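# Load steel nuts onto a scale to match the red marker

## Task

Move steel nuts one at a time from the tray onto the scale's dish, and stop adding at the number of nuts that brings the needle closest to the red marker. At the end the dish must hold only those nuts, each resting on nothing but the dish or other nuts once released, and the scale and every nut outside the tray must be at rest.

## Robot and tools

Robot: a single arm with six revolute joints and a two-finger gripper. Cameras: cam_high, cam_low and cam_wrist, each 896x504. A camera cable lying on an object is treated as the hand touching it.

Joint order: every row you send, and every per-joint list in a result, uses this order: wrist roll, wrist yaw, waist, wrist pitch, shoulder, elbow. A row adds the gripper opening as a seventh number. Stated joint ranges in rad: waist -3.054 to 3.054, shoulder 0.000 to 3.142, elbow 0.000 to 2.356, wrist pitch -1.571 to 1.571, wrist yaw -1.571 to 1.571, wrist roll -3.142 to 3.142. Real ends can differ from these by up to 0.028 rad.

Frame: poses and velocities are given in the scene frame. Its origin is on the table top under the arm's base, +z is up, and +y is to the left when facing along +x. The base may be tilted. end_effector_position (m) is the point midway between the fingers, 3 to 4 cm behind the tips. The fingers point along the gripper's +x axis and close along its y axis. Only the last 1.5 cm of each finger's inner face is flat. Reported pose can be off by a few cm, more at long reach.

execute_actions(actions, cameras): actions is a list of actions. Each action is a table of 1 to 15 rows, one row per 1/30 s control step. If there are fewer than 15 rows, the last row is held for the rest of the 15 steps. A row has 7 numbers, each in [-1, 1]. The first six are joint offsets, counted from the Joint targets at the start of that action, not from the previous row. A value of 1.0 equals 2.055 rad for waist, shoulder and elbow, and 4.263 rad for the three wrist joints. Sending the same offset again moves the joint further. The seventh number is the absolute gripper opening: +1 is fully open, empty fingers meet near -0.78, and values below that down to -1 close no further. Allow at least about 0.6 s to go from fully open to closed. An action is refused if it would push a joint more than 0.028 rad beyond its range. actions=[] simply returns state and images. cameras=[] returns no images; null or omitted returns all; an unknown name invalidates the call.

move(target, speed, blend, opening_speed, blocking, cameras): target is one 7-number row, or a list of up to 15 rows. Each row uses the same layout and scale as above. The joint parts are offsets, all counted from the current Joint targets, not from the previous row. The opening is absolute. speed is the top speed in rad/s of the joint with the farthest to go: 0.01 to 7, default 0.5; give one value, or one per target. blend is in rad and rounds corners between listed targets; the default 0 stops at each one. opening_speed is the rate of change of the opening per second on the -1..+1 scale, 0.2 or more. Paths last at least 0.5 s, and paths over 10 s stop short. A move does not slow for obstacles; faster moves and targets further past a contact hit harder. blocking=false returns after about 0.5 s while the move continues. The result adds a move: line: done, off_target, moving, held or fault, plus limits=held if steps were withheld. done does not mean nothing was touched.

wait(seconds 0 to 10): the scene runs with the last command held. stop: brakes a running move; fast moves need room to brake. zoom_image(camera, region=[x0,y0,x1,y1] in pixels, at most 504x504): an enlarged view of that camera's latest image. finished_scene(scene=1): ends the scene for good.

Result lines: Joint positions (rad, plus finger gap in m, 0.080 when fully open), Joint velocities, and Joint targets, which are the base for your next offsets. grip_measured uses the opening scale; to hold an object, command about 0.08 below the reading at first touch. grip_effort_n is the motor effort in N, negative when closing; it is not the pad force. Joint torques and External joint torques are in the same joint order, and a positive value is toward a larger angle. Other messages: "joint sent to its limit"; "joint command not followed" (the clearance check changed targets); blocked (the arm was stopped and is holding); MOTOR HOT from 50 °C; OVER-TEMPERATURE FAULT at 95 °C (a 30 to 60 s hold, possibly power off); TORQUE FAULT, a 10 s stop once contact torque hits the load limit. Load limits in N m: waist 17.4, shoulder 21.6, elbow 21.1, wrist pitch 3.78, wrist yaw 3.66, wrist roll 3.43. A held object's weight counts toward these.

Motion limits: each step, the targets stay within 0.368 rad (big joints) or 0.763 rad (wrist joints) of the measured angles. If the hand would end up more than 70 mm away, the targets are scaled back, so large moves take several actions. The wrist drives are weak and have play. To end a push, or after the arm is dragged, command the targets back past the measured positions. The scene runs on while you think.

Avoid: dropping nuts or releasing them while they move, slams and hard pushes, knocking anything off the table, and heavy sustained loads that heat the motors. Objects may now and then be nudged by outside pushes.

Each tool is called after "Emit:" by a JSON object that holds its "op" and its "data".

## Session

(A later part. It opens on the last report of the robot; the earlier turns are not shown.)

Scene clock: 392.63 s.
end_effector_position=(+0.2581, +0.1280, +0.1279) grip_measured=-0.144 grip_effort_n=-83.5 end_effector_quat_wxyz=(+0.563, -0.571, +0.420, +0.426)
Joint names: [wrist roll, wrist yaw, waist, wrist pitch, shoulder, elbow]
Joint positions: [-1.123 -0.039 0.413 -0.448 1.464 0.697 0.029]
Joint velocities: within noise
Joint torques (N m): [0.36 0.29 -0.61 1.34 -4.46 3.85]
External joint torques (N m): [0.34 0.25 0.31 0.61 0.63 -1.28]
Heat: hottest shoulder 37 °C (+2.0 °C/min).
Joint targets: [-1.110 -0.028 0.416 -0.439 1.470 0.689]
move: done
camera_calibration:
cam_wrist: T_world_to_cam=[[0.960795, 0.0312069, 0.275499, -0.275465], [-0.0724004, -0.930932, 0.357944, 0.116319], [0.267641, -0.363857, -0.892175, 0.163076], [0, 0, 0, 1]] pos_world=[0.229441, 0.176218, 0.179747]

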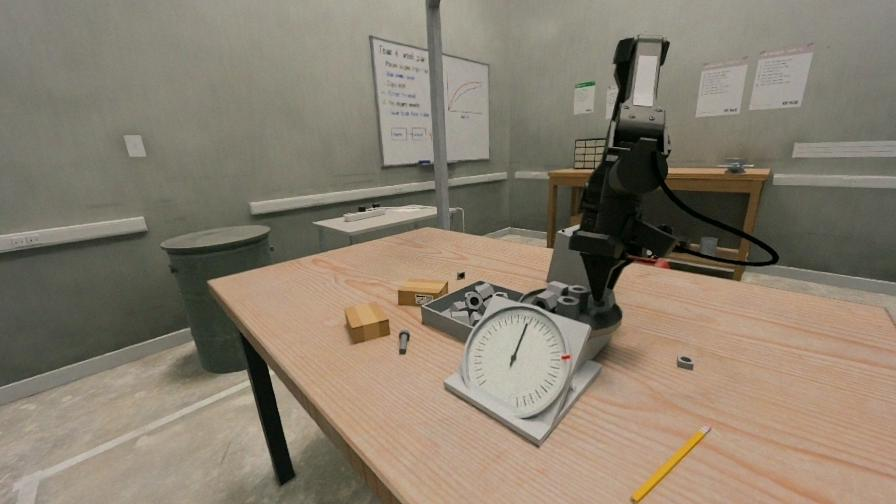

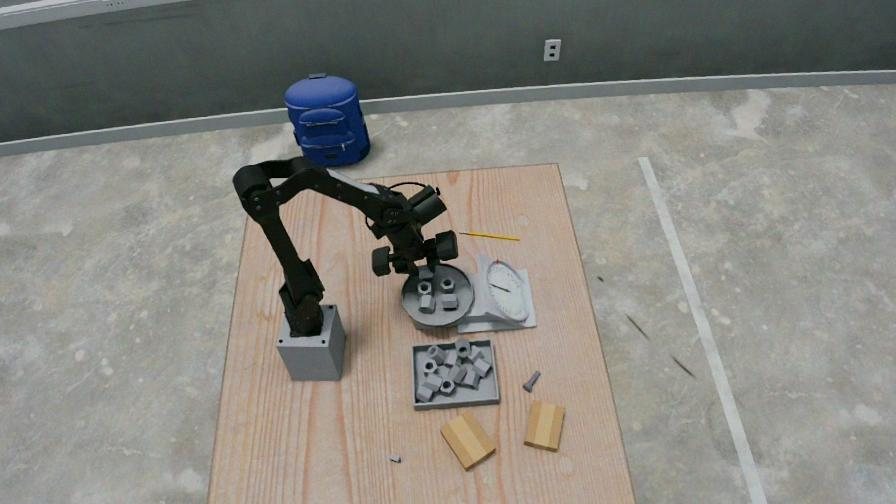

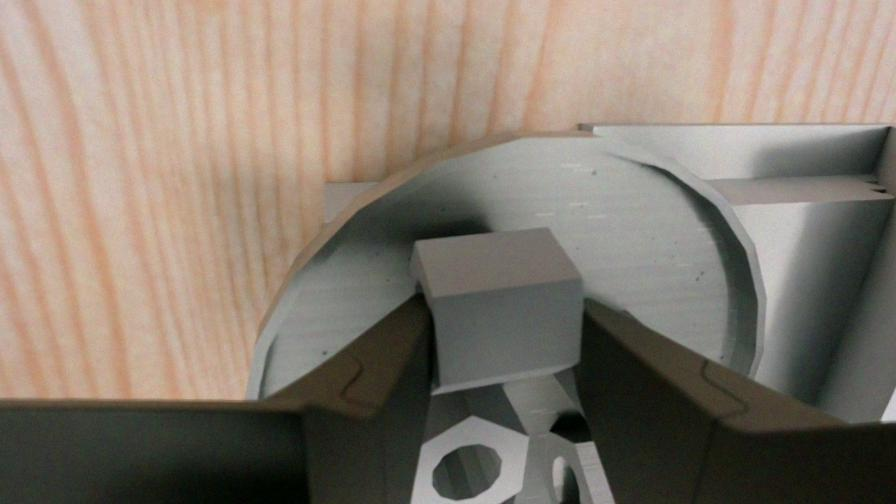

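Emit:
{"op": "move", "data": {"target": [0.0007, 0.0003, 0.0017, 0.0056, 0.007, -0.0047, -0.25], "speed": 0.08, "cameras": ["cam_high"]}}

Emit:
{"op": "zoom_image", "data": {"camera": "cam_high", "region": [462, 300, 582, 420]}}

Emit:
{"op": "zoom_image", "data": {"camera": "cam_high", "region": [570, 260, 630, 320]}}

Scene clock: 394.17 s.
end_effector_position=(+0.2580, +0.1279, +0.1229) grip_measured=-0.144 grip_effort_n=-83.5 end_effector_quat_wxyz=(+0.562, -0.571, +0.420, +0.426)
Joint names: [wrist roll, wrist yaw, waist, wrist pitch, shoulder, elbow]
Joint positions: [-1.12 -0.037 0.416 -0.425 1.478 0.687 0.029]
Joint velocities: within noise
Joint torques (N m): [0.36 0.29 -0.62 1.33 -4.49 3.79]
External joint torques (N m): [0.34 0.25 0.3 0.61 0.64 -1.28]
Heat: hottest shoulder 36 °C (+1.0 °C/min).
Joint targets: [-1.107 -0.027 0.419 -0.415 1.485 0.679]
move: done
Images, in order (width x height): cam_high 896x504.

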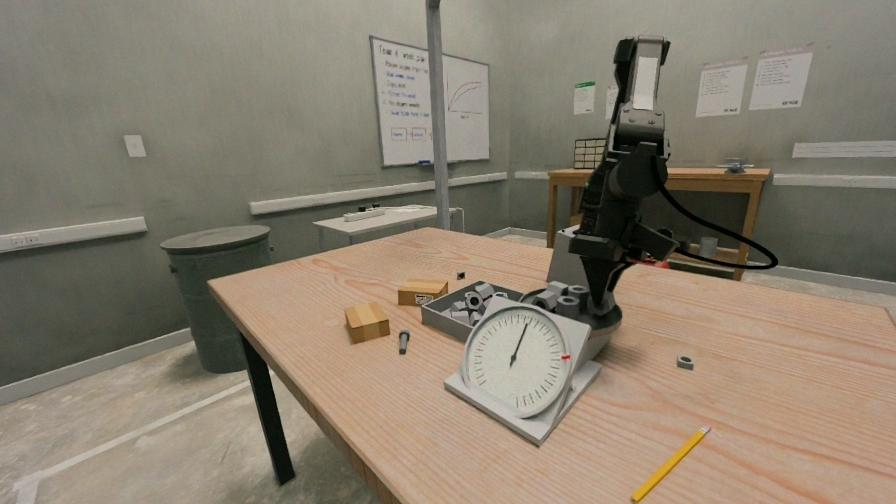

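Scaled by 4.200.

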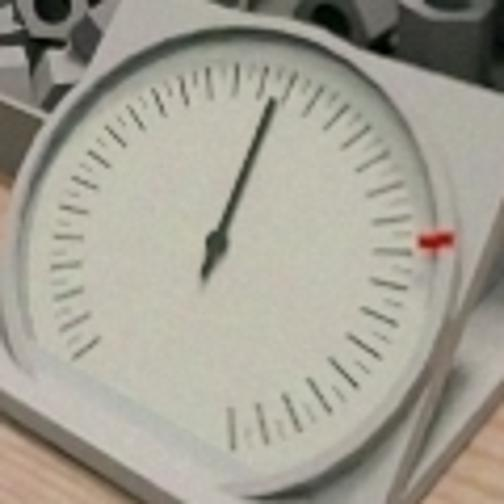

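Scaled by 8.400.

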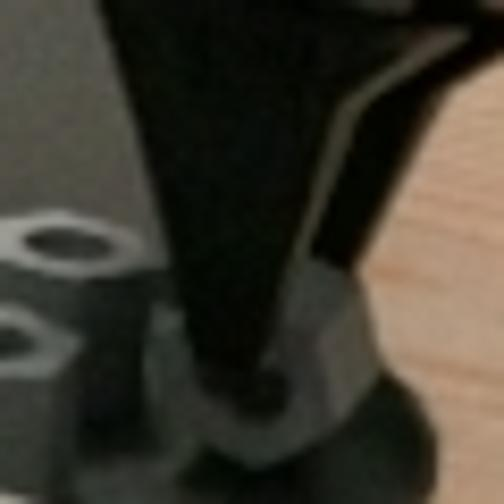

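Emit:
{"op": "move", "data": {"target": [0.0005, 0.0002, 0.0012, 0.004, 0.005, -0.0033, -0.25], "speed": 0.08, "cameras": ["cam_high"]}}

Emit:
{"op": "zoom_image", "data": {"camera": "cam_high", "region": [462, 300, 582, 420]}}

Scene clock: 395.30 s.
end_effector_position=(+0.2581, +0.1280, +0.1195) grip_measured=-0.144 grip_effort_n=-83.5 end_effector_quat_wxyz=(+0.562, -0.570, +0.420, +0.426)
Joint names: [wrist roll, wrist yaw, waist, wrist pitch, shoulder, elbow]
Joint positions: [-1.117 -0.037 0.418 -0.408 1.488 0.681 0.029]
Joint velocities: within noise
Joint torques (N m): [0.36 0.29 -0.62 1.35 -4.48 3.69]
External joint torques (N m): [0.35 0.25 0.28 0.62 0.71 -1.36]
Heat: hottest shoulder 36 °C (+1.0 °C/min).
Joint targets: [-1.105 -0.026 0.422 -0.398 1.495 0.672]
move: done
Images, in order (width x height): cam_high 896x504.

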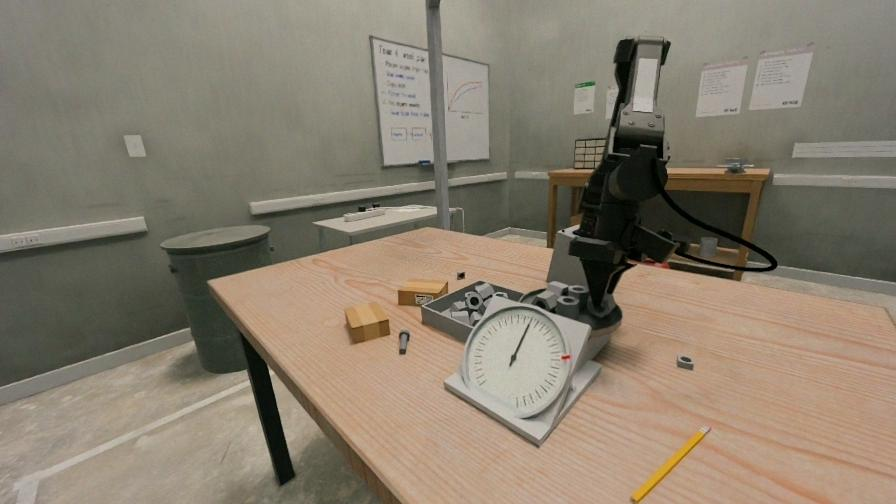

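Scaled by 4.200.

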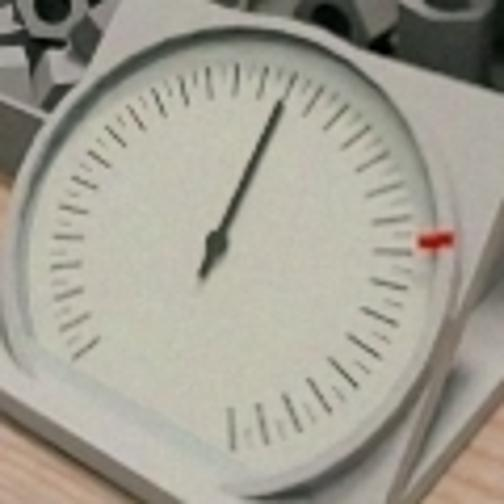

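Emit:
{"op": "move", "data": {"target": [0.0003, 0.0001, 0.0008, 0.0026, 0.0033, -0.0021, -0.25], "speed": 0.08}}

Emit:
{"op": "zoom_image", "data": {"camera": "cam_high", "region": [462, 300, 582, 420]}}

Emit:
{"op": "zoom_image", "data": {"camera": "cam_high", "region": [570, 260, 630, 320]}}

Emit:
{"op": "zoom_image", "data": {"camera": "cam_wrist", "region": [380, 200, 640, 460]}}

Scene clock: 396.60 s.
end_effector_position=(+0.2581, +0.1279, +0.1182) grip_measured=-0.144 grip_effort_n=-83.5 end_effector_quat_wxyz=(+0.562, -0.571, +0.420, +0.426)
Joint names: [wrist roll, wrist yaw, waist, wrist pitch, shoulder, elbow]
Joint positions: [-1.117 -0.036 0.419 -0.4 1.491 0.677 0.029]
Joint velocities: within noise
Joint torques (N m): [0.36 0.28 -0.57 1.62 -4.07 3.69]
External joint torques (N m): [0.34 0.24 0.35 0.86 1.13 -1.4]
Heat: hottest shoulder 36 °C (+1.0 °C/min).
Joint targets: [-1.104 -0.026 0.423 -0.387 1.502 0.668]
move: done
camera_calibration:
cam_wrist: T_world_to_cam=[[0.960809, 0.0315223, 0.275413, -0.272807], [-0.072281, -0.930658, 0.358679, 0.11953], [0.267621, -0.364529, -0.891907, 0.154375], [0, 0, 0, 1]] pos_world=[0.229441, 0.176115, 0.16995]

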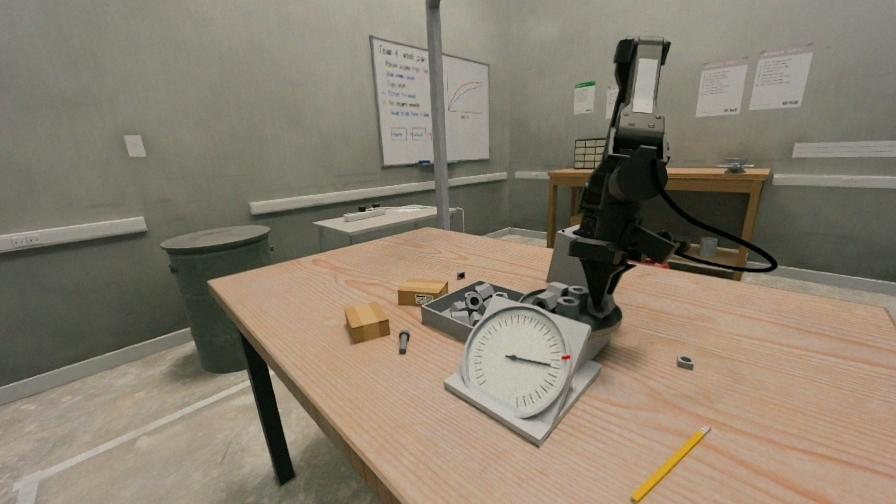

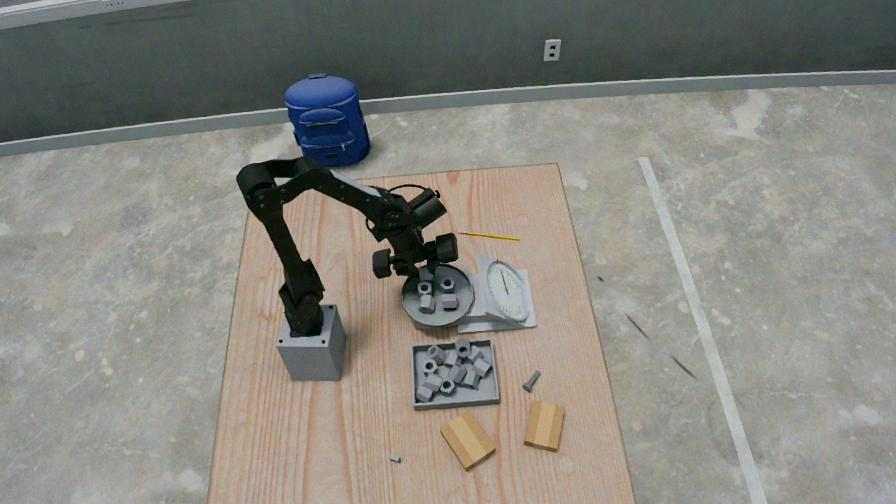

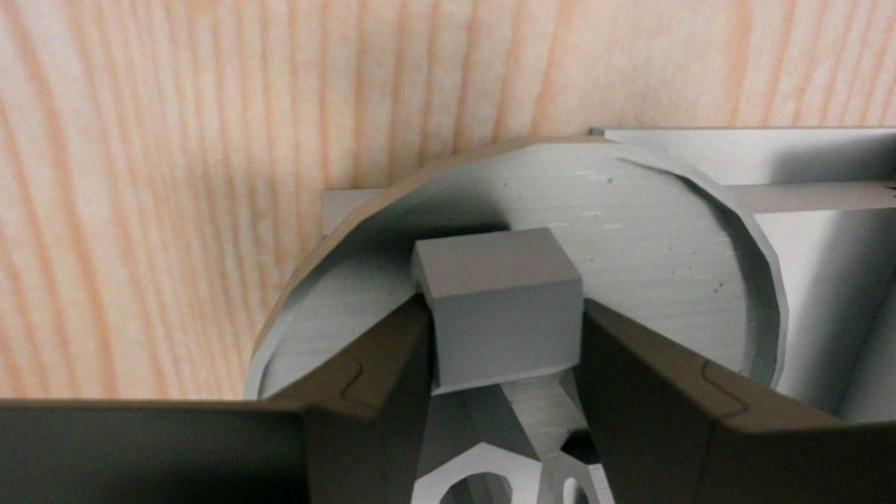

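Scaled by 4.200.

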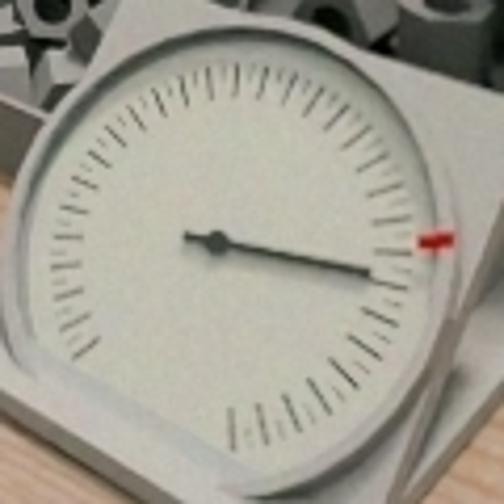

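Scaled by 8.400.

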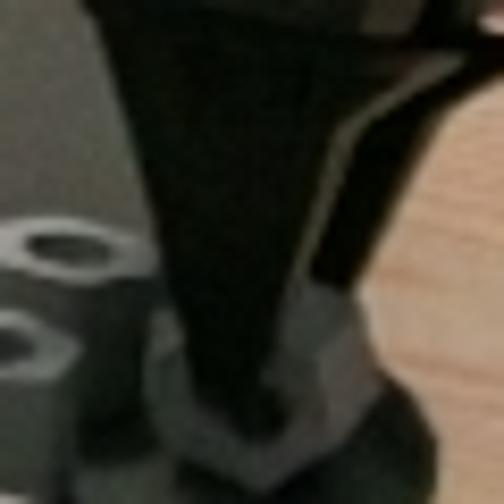

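Scaled by 1.938.

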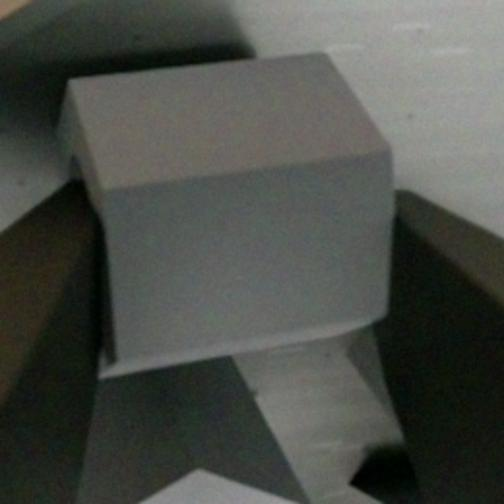

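Emit:
{"op": "move", "data": {"target": [0, 0, 0, 0, 0, 0, 0.06], "opening_speed": 0.4}}

Emit:
{"op": "zoom_image", "data": {"camera": "cam_high", "region": [462, 300, 582, 420]}}

Emit:
{"op": "zoom_image", "data": {"camera": "cam_high", "region": [570, 260, 630, 320]}}

Emit:
{"op": "zoom_image", "data": {"camera": "cam_wrist", "region": [380, 200, 640, 460]}}

Scene clock: 399.33 s.
end_effector_position=(+0.2591, +0.1283, +0.1181) grip_measured=+0.057 grip_effort_n=13.7 end_effector_quat_wxyz=(+0.564, -0.571, +0.418, +0.425)
Joint names: [wrist roll, wrist yaw, waist, wrist pitch, shoulder, elbow]
Joint positions: [-1.116 -0.036 0.419 -0.394 1.493 0.677 0.038]
Joint velocities: within noise
Joint torques (N m): [0.36 0.26 -0.58 1.25 -4.27 3.66]
External joint torques (N m): [0.34 0.21 0.37 0.47 0.98 -1.48]
Heat: hottest shoulder 36 °C (+1.0 °C/min).
Joint targets: [-1.104 -0.026 0.423 -0.387 1.502 0.668]
move: done
camera_calibration:
cam_wrist: T_world_to_cam=[[0.959685, 0.0301191, 0.279461, -0.273845], [-0.07449, -0.93144, 0.35619, 0.121081], [0.271029, -0.362647, -0.891645, 0.153025], [0, 0, 0, 1]] pos_world=[0.23035, 0.176522, 0.169845]

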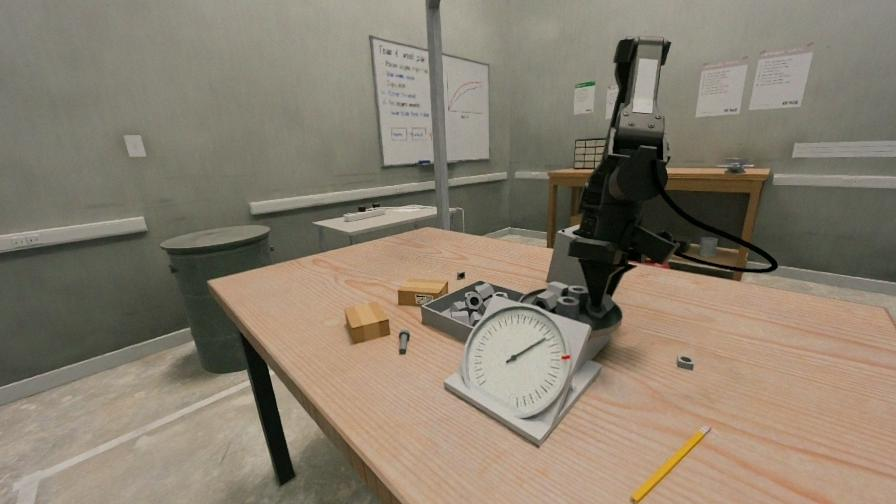

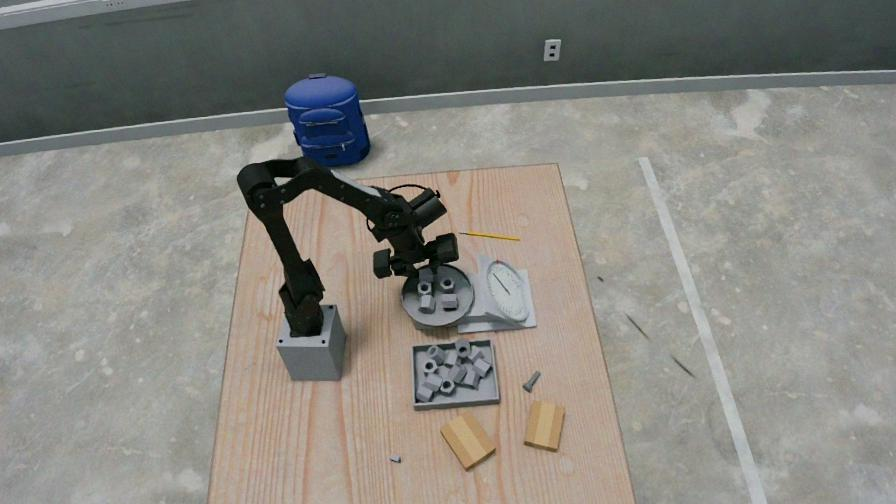

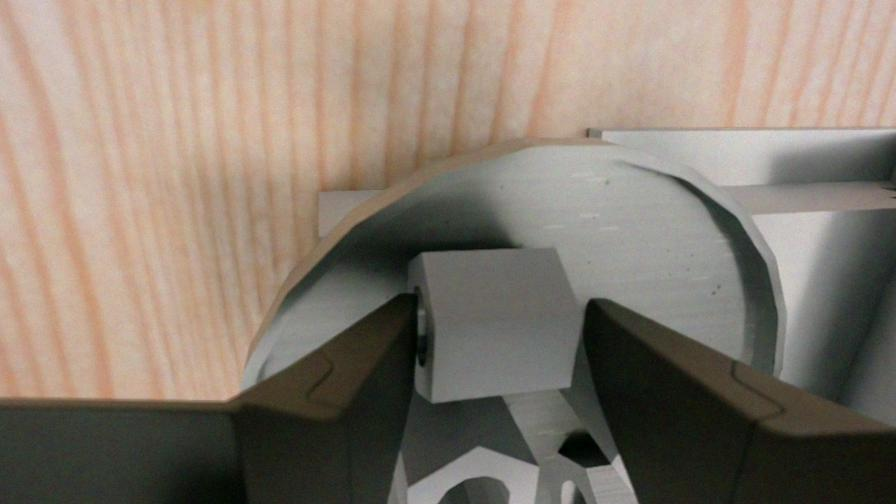

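Scaled by 4.200.

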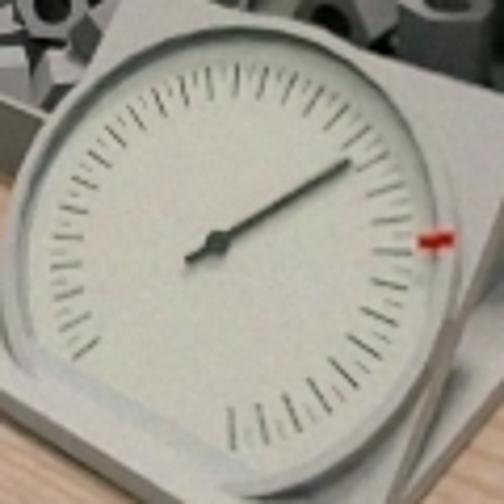

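Scaled by 8.400.

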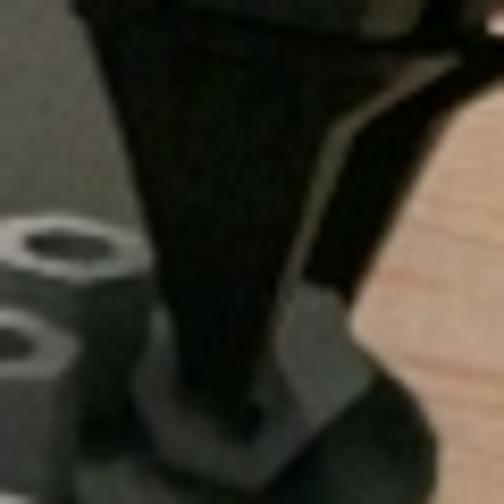

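Scaled by 1.938.

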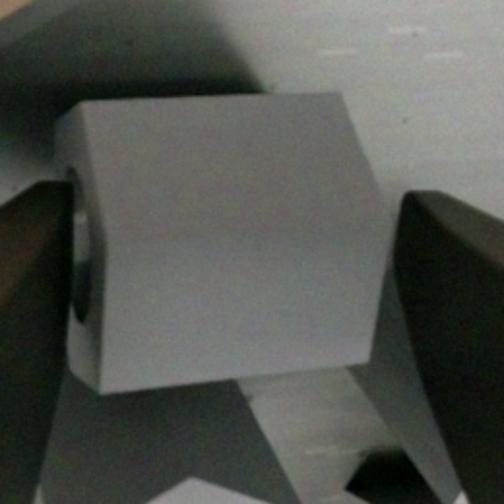

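Emit:
{"op": "move", "data": {"target": [[0, 0, 0, 0, 0, 0, 0.13], [-0.0073, -0.0012, -0.0092, -0.0264, -0.0402, 0.0287, 0.13], [-0.0117, -0.0028, -0.0173, -0.0579, -0.0774, 0.0569, 0.13], [-0.2109, -0.0352, -0.4209, -0.1536, 0.192, 0.3112, 0.13]], "speed": [0.3, 0.12, 0.3, 0.75], "blend": [0, 0.02, 0.05, 0], "opening_speed": 0.5}}

Emit:
{"op": "zoom_image", "data": {"camera": "cam_high", "region": [462, 300, 582, 420]}}

Emit:
{"op": "zoom_image", "data": {"camera": "cam_wrist", "region": [280, 0, 720, 340]}}

Emit:
{"op": "zoom_image", "data": {"camera": "cam_high", "region": [420, 240, 640, 380]}}

Scene clock: 405.53 s.
end_effector_position=(+0.3083, -0.1010, +0.1895) grip_measured=+0.128 grip_effort_n=13.3 end_effector_quat_wxyz=(+0.499, -0.500, +0.507, +0.493)
Joint names: [wrist roll, wrist yaw, waist, wrist pitch, shoulder, elbow]
Joint positions: [-1.988 -0.165 -0.442 -1.041 1.884 1.298 0.041]
Joint velocities: within noise
Joint torques (N m): [-0.44 -0.3 -1.44 0.07 -6.25 5.98]
External joint torques (N m): [-0.44 -0.26 0.07 -0.2 1.13 0.51]
Heat: hottest shoulder 36 °C (+1.0 °C/min).
Joint targets: [-2.003 -0.176 -0.442 -1.042 1.897 1.308]
move: done
camera_calibration:
cam_wrist: T_world_to_cam=[[0.999945, 0.00253411, -0.0101342, -0.294358], [0.00618099, -0.925611, 0.378425, -0.142812], [-0.00842138, -0.378467, -0.925576, 0.211161], [0, 0, 0, 1]] pos_world=[0.297003, -0.0515244, 0.246507]

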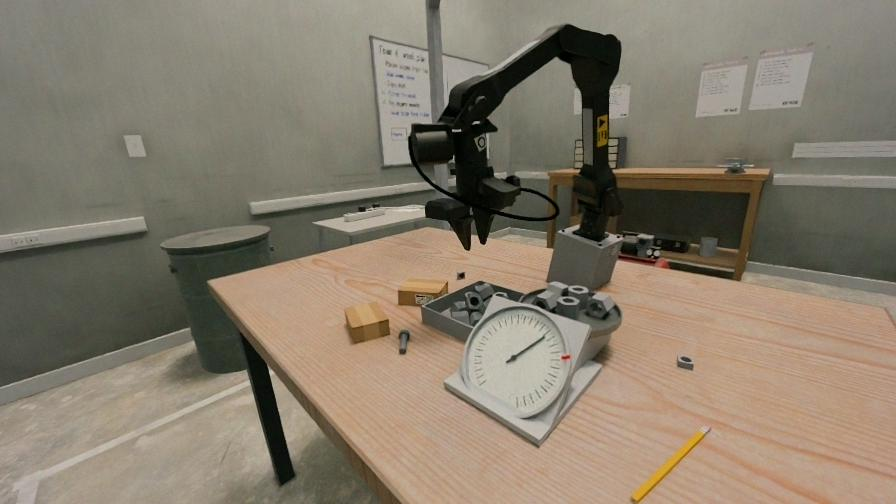

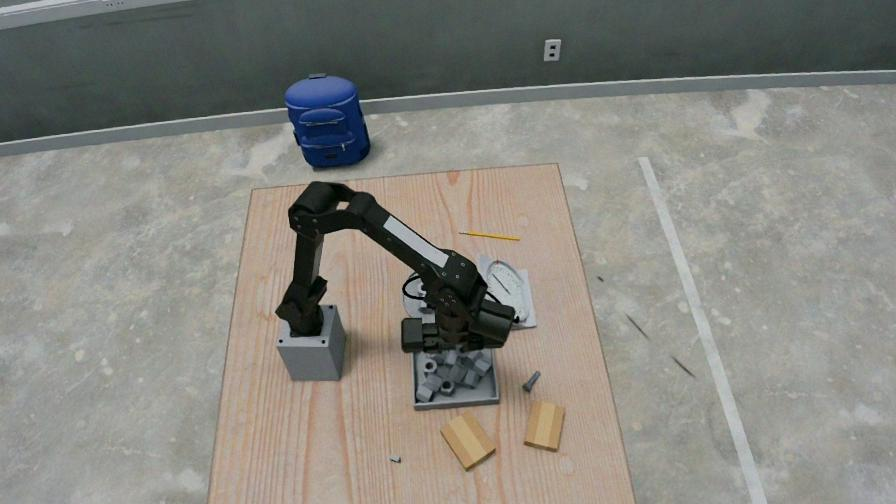

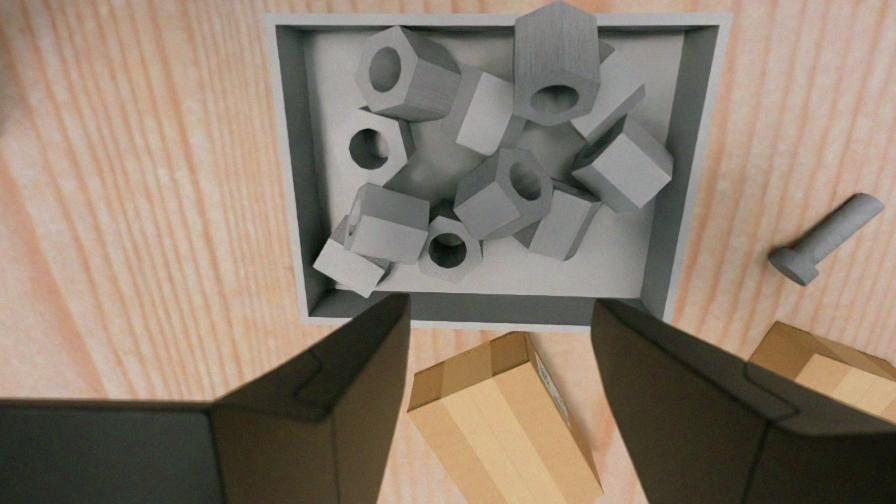

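Scaled by 4.200.

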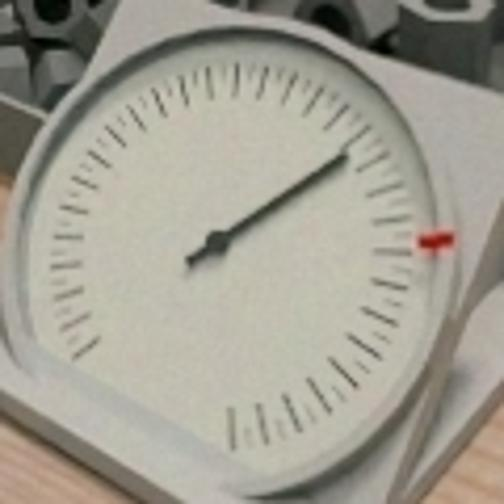

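Scaled by 1.145.

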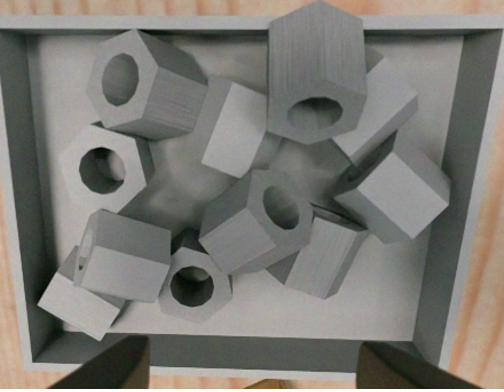

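Scaled by 2.291.

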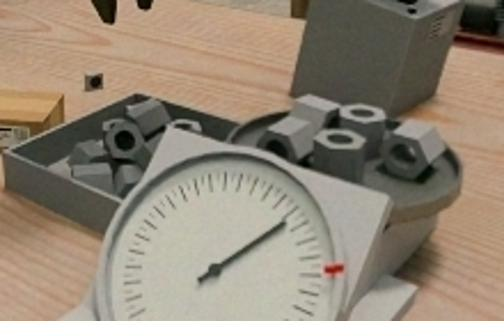

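Emit:
{"op": "zoom_image", "data": {"camera": "cam_wrist", "region": [310, 90, 450, 220]}}

Emit:
{"op": "zoom_image", "data": {"camera": "cam_wrist", "region": [390, 180, 530, 310]}}

Scaled by 3.600.

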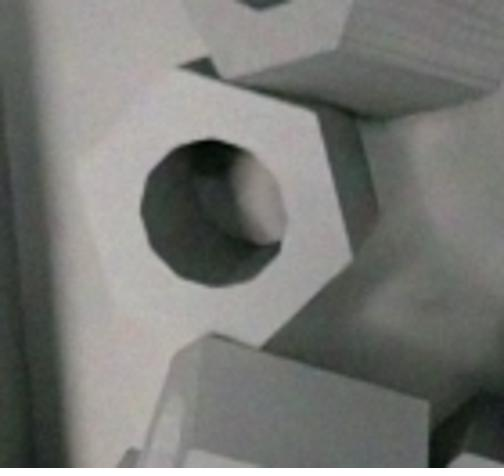

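Scaled by 3.600.

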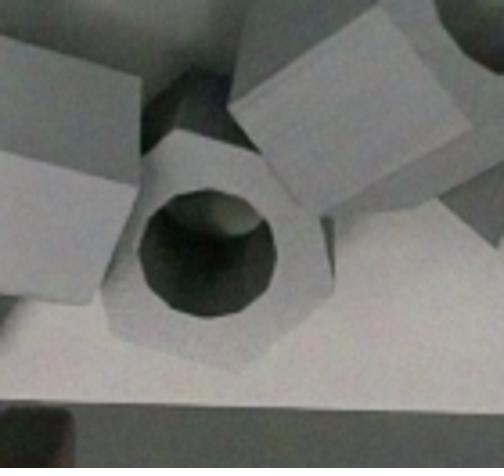

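Emit:
{"op": "zoom_image", "data": {"camera": "cam_wrist", "region": [340, 270, 440, 370]}}

Emit:
{"op": "zoom_image", "data": {"camera": "cam_wrist", "region": [570, 270, 670, 370]}}

Scaled by 5.040.

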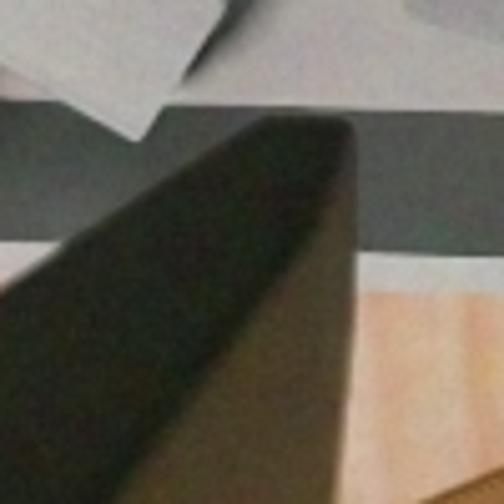

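Scaled by 5.040.

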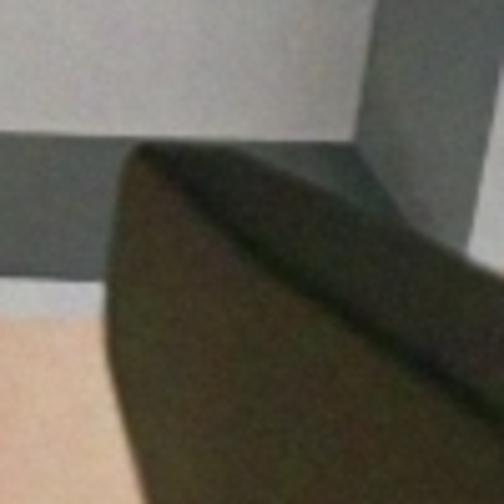

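Emit:
{"op": "move", "data": {"target": [-0.0504, -0.0023, -0.0044, 0.1011, -0.018, -0.2234, -0.4685], "speed": 0.5}}

Emit:
{"op": "zoom_image", "data": {"camera": "cam_wrist", "region": [380, 150, 620, 390]}}

Emit:
{"op": "zoom_image", "data": {"camera": "cam_high", "region": [420, 140, 640, 330]}}

Scene clock: 427.90 s.
end_effector_position=(+0.2525, -0.0933, +0.0991) grip_measured=-0.466 grip_effort_n=-14.7 end_effector_quat_wxyz=(-0.448, +0.550, -0.449, -0.543)
Joint names: [wrist roll, wrist yaw, waist, wrist pitch, shoulder, elbow]
Joint positions: [-2.203 -0.174 -0.447 -0.616 1.868 0.858 0.014]
Joint velocities: within noise
Joint torques (N m): [-0.38 -0.31 -1.57 0.56 -7.32 3.03]
External joint torques (N m): [-0.38 -0.28 -0.28 0.26 -1.1 -1.46]
Heat: hottest shoulder 36 °C (+0.0 °C/min).
Joint targets: [-2.218 -0.186 -0.451 -0.611 1.860 0.848]
move: done
camera_calibration:
cam_wrist: T_world_to_cam=[[0.977459, 0.211064, -0.00508532, -0.214849], [0.197716, -0.906667, 0.372644, -0.147153], [0.074041, -0.36525, -0.92796, 0.11061], [0, 0, 0, 1]] pos_world=[0.230911, -0.0476716, 0.156385]

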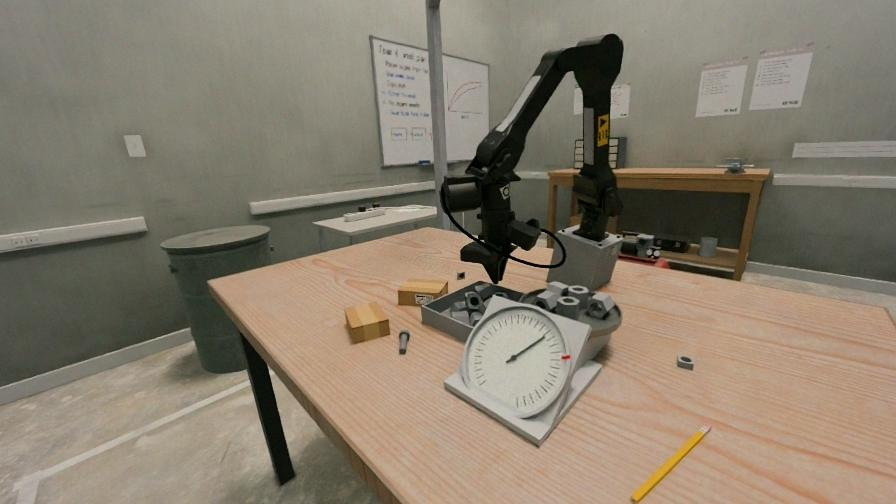

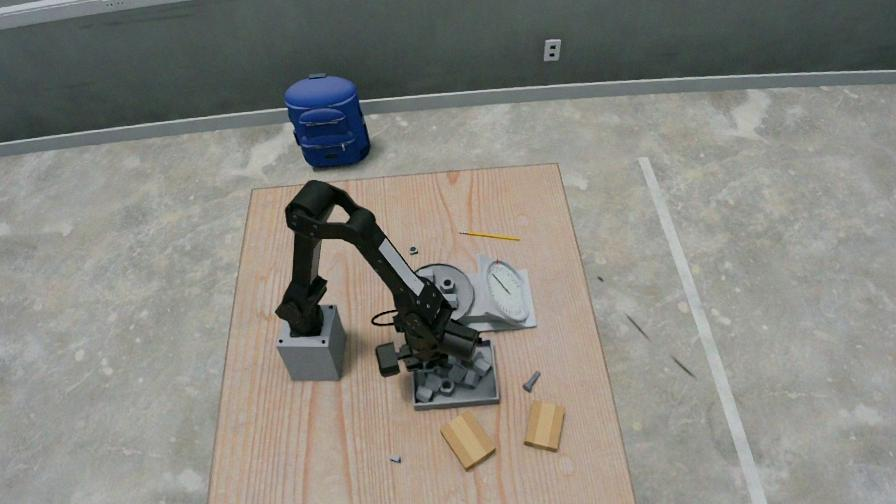

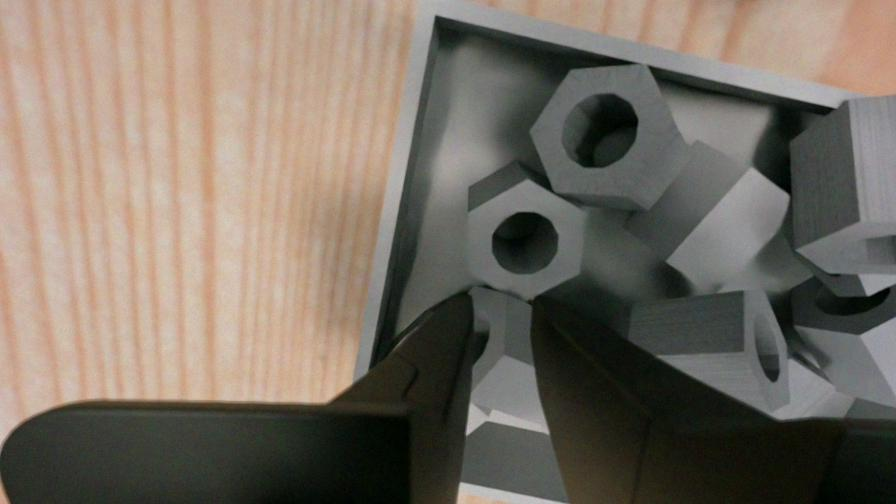

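Scaled by 2.100.

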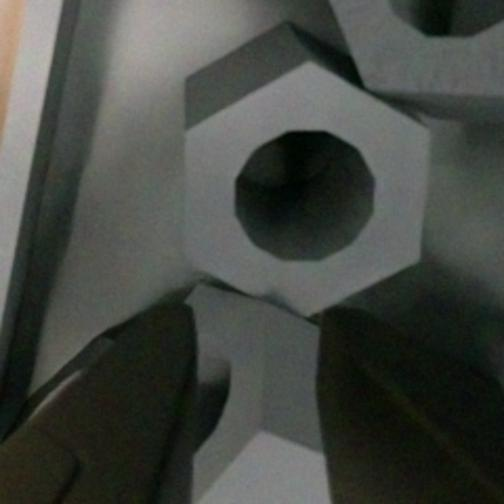

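Scaled by 2.291.

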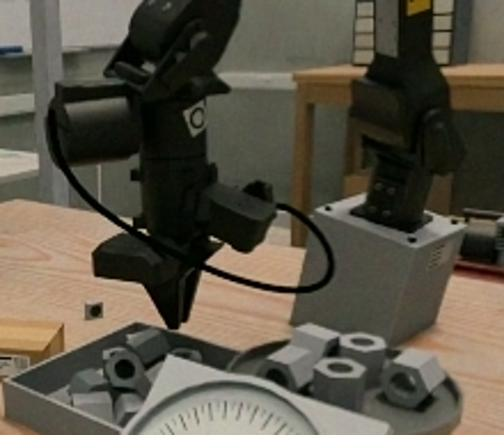

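Emit:
{"op": "move", "data": {"target": [0.0103, 0, 0.0131, 0.01595, 0.0219, -0.0209, -0.4685], "speed": 0.15, "cameras": ["cam_wrist"]}}

Emit:
{"op": "zoom_image", "data": {"camera": "cam_wrist", "region": [400, 180, 600, 380]}}

Scene clock: 432.03 s.
end_effector_position=(+0.2478, -0.0886, +0.0836) grip_measured=-0.466 grip_effort_n=-14.7 end_effector_quat_wxyz=(-0.448, +0.547, -0.452, -0.544)
Joint names: [wrist roll, wrist yaw, waist, wrist pitch, shoulder, elbow]
Joint positions: [-2.179 -0.174 -0.428 -0.549 1.894 0.815 0.014]
Joint velocities: within noise
Joint torques (N m): [0.33 -0.31 -0.9 0.52 -5.08 2.91]
External joint torques (N m): [0.33 -0.28 0.39 0.26 1.1 -1.25]
Heat: hottest shoulder 36 °C (-1.0 °C/min).
Joint targets: [-2.174 -0.186 -0.424 -0.543 1.905 0.806]
move: done
camera_calibration:
cam_wrist: T_world_to_cam=[[0.978656, 0.205233, -0.0106117, -0.211735], [0.194506, -0.908359, 0.370204, -0.135334], [0.0663388, -0.364366, -0.92889, 0.100467], [0, 0, 0, 1]] pos_world=[0.226874, -0.0428704, 0.141177]
Images, in order (width x height): cam_wrist 896x504.

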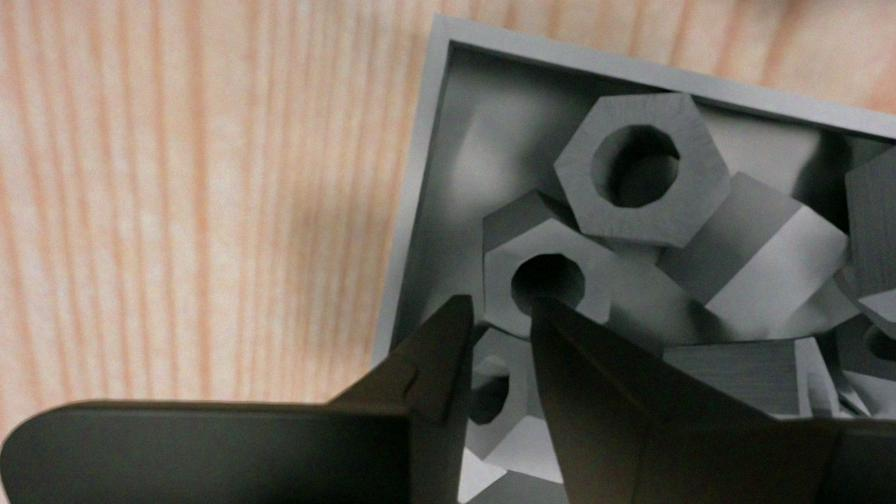

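Scaled by 2.520.

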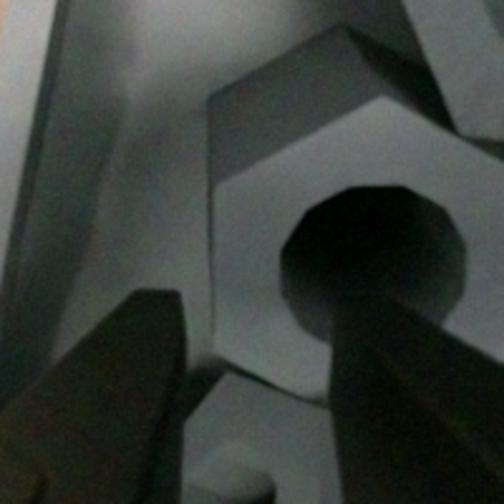

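Emit:
{"op": "move", "data": {"target": [0.00335, -0.0002, 0.00696, 0.018, 0.02526, -0.01083, -0.4685], "speed": 0.08, "cameras": ["cam_wrist", "cam_high"]}}

Emit:
{"op": "zoom_image", "data": {"camera": "cam_wrist", "region": [400, 180, 640, 420]}}

Scene clock: 437.63 s.
end_effector_position=(+0.2485, -0.0862, +0.0667) grip_measured=-0.466 grip_effort_n=-14.2 end_effector_quat_wxyz=(-0.452, +0.546, -0.449, -0.545)
Joint names: [wrist roll, wrist yaw, waist, wrist pitch, shoulder, elbow]
Joint positions: [-2.163 -0.185 -0.413 -0.472 1.945 0.792 0.014]
Joint velocities: within noise
Joint torques (N m): [0.32 -0.26 -0.98 0.54 -5.09 2.57]
External joint torques (N m): [0.32 -0.21 0.31 0.27 1.18 -1.33]
Heat: hottest shoulder 36 °C (-2.0 °C/min).
Joint targets: [-2.159 -0.186 -0.410 -0.466 1.956 0.783]
move: done
camera_calibration:
cam_wrist: T_world_to_cam=[[0.978711, 0.205201, -0.00424322, -0.213518], [0.192708, -0.911618, 0.363066, -0.126346], [0.0706332, -0.356155, -0.931754, 0.085414], [0, 0, 0, 1]] pos_world=[0.227287, -0.0409445, 0.124551]
Images, in order (width x height): cam_high 896x504, cam_wrist 896x504.

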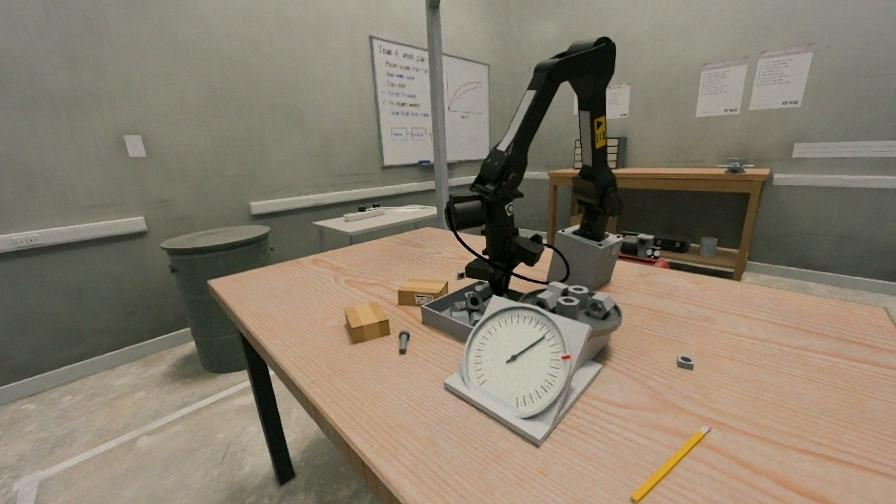

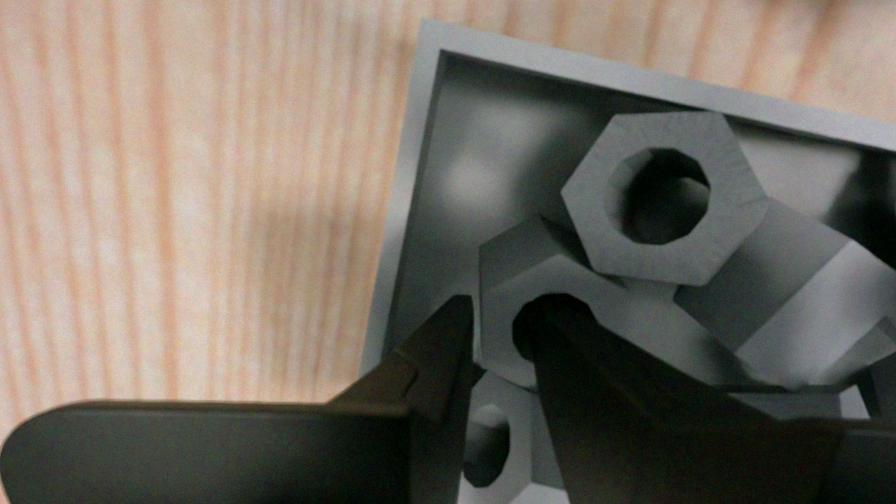

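Scaled by 2.100.

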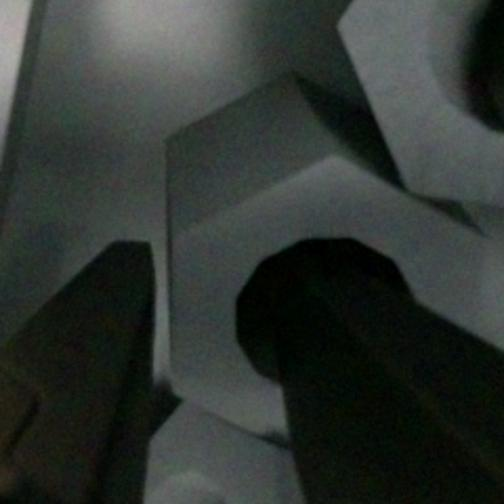

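Emit:
{"op": "move", "data": {"target": [0, 0, 0, 0, 0, 0, -0.8], "opening_speed": 0.4, "cameras": ["cam_wrist"]}}

Emit:
{"op": "zoom_image", "data": {"camera": "cam_wrist", "region": [400, 180, 640, 420]}}

Scene clock: 439.80 s.
end_effector_position=(+0.2479, -0.0854, +0.0665) grip_measured=-0.644 grip_effort_n=-83.5 end_effector_quat_wxyz=(-0.452, +0.545, -0.448, -0.546)
Joint names: [wrist roll, wrist yaw, waist, wrist pitch, shoulder, elbow]
Joint positions: [-2.163 -0.186 -0.412 -0.474 1.945 0.791 0.006]
Joint velocities: within noise
Joint torques (N m): [0.32 -0.2 -1.07 0.6 -5.07 2.79]
External joint torques (N m): [0.32 -0.16 0.25 0.34 1.21 -1.09]
Heat: hottest shoulder 36 °C (-2.0 °C/min).
Joint targets: [-2.159 -0.186 -0.410 -0.466 1.956 0.783]
move: done
camera_calibration:
cam_wrist: T_world_to_cam=[[0.978575, 0.205812, -0.00573444, -0.213007], [0.194007, -0.912409, 0.360376, -0.125666], [0.0689373, -0.353767, -0.93279, 0.0861673], [0, 0, 0, 1]] pos_world=[0.226883, -0.0403368, 0.124442]
Images, in order (width x height): cam_wrist 896x504.

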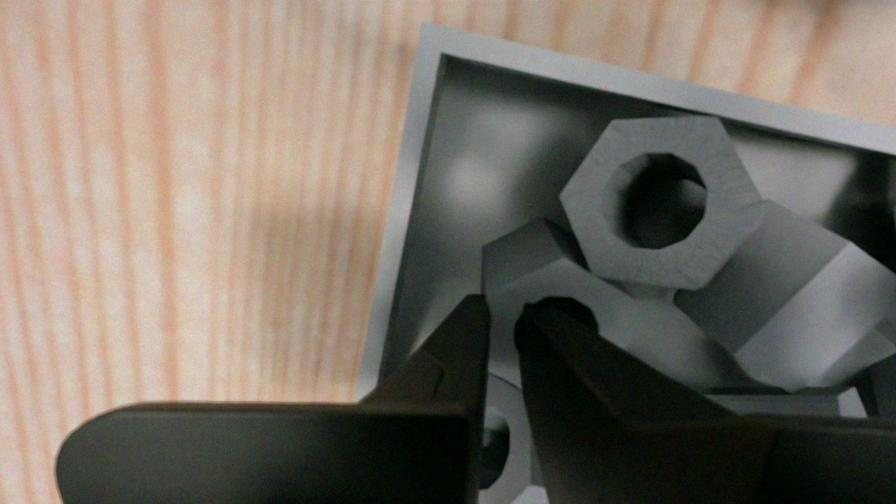

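Scaled by 2.100.

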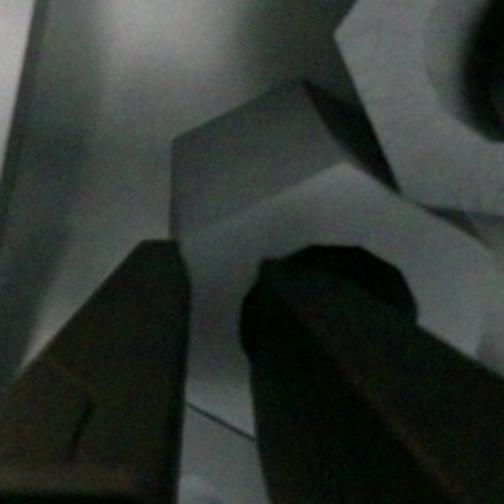

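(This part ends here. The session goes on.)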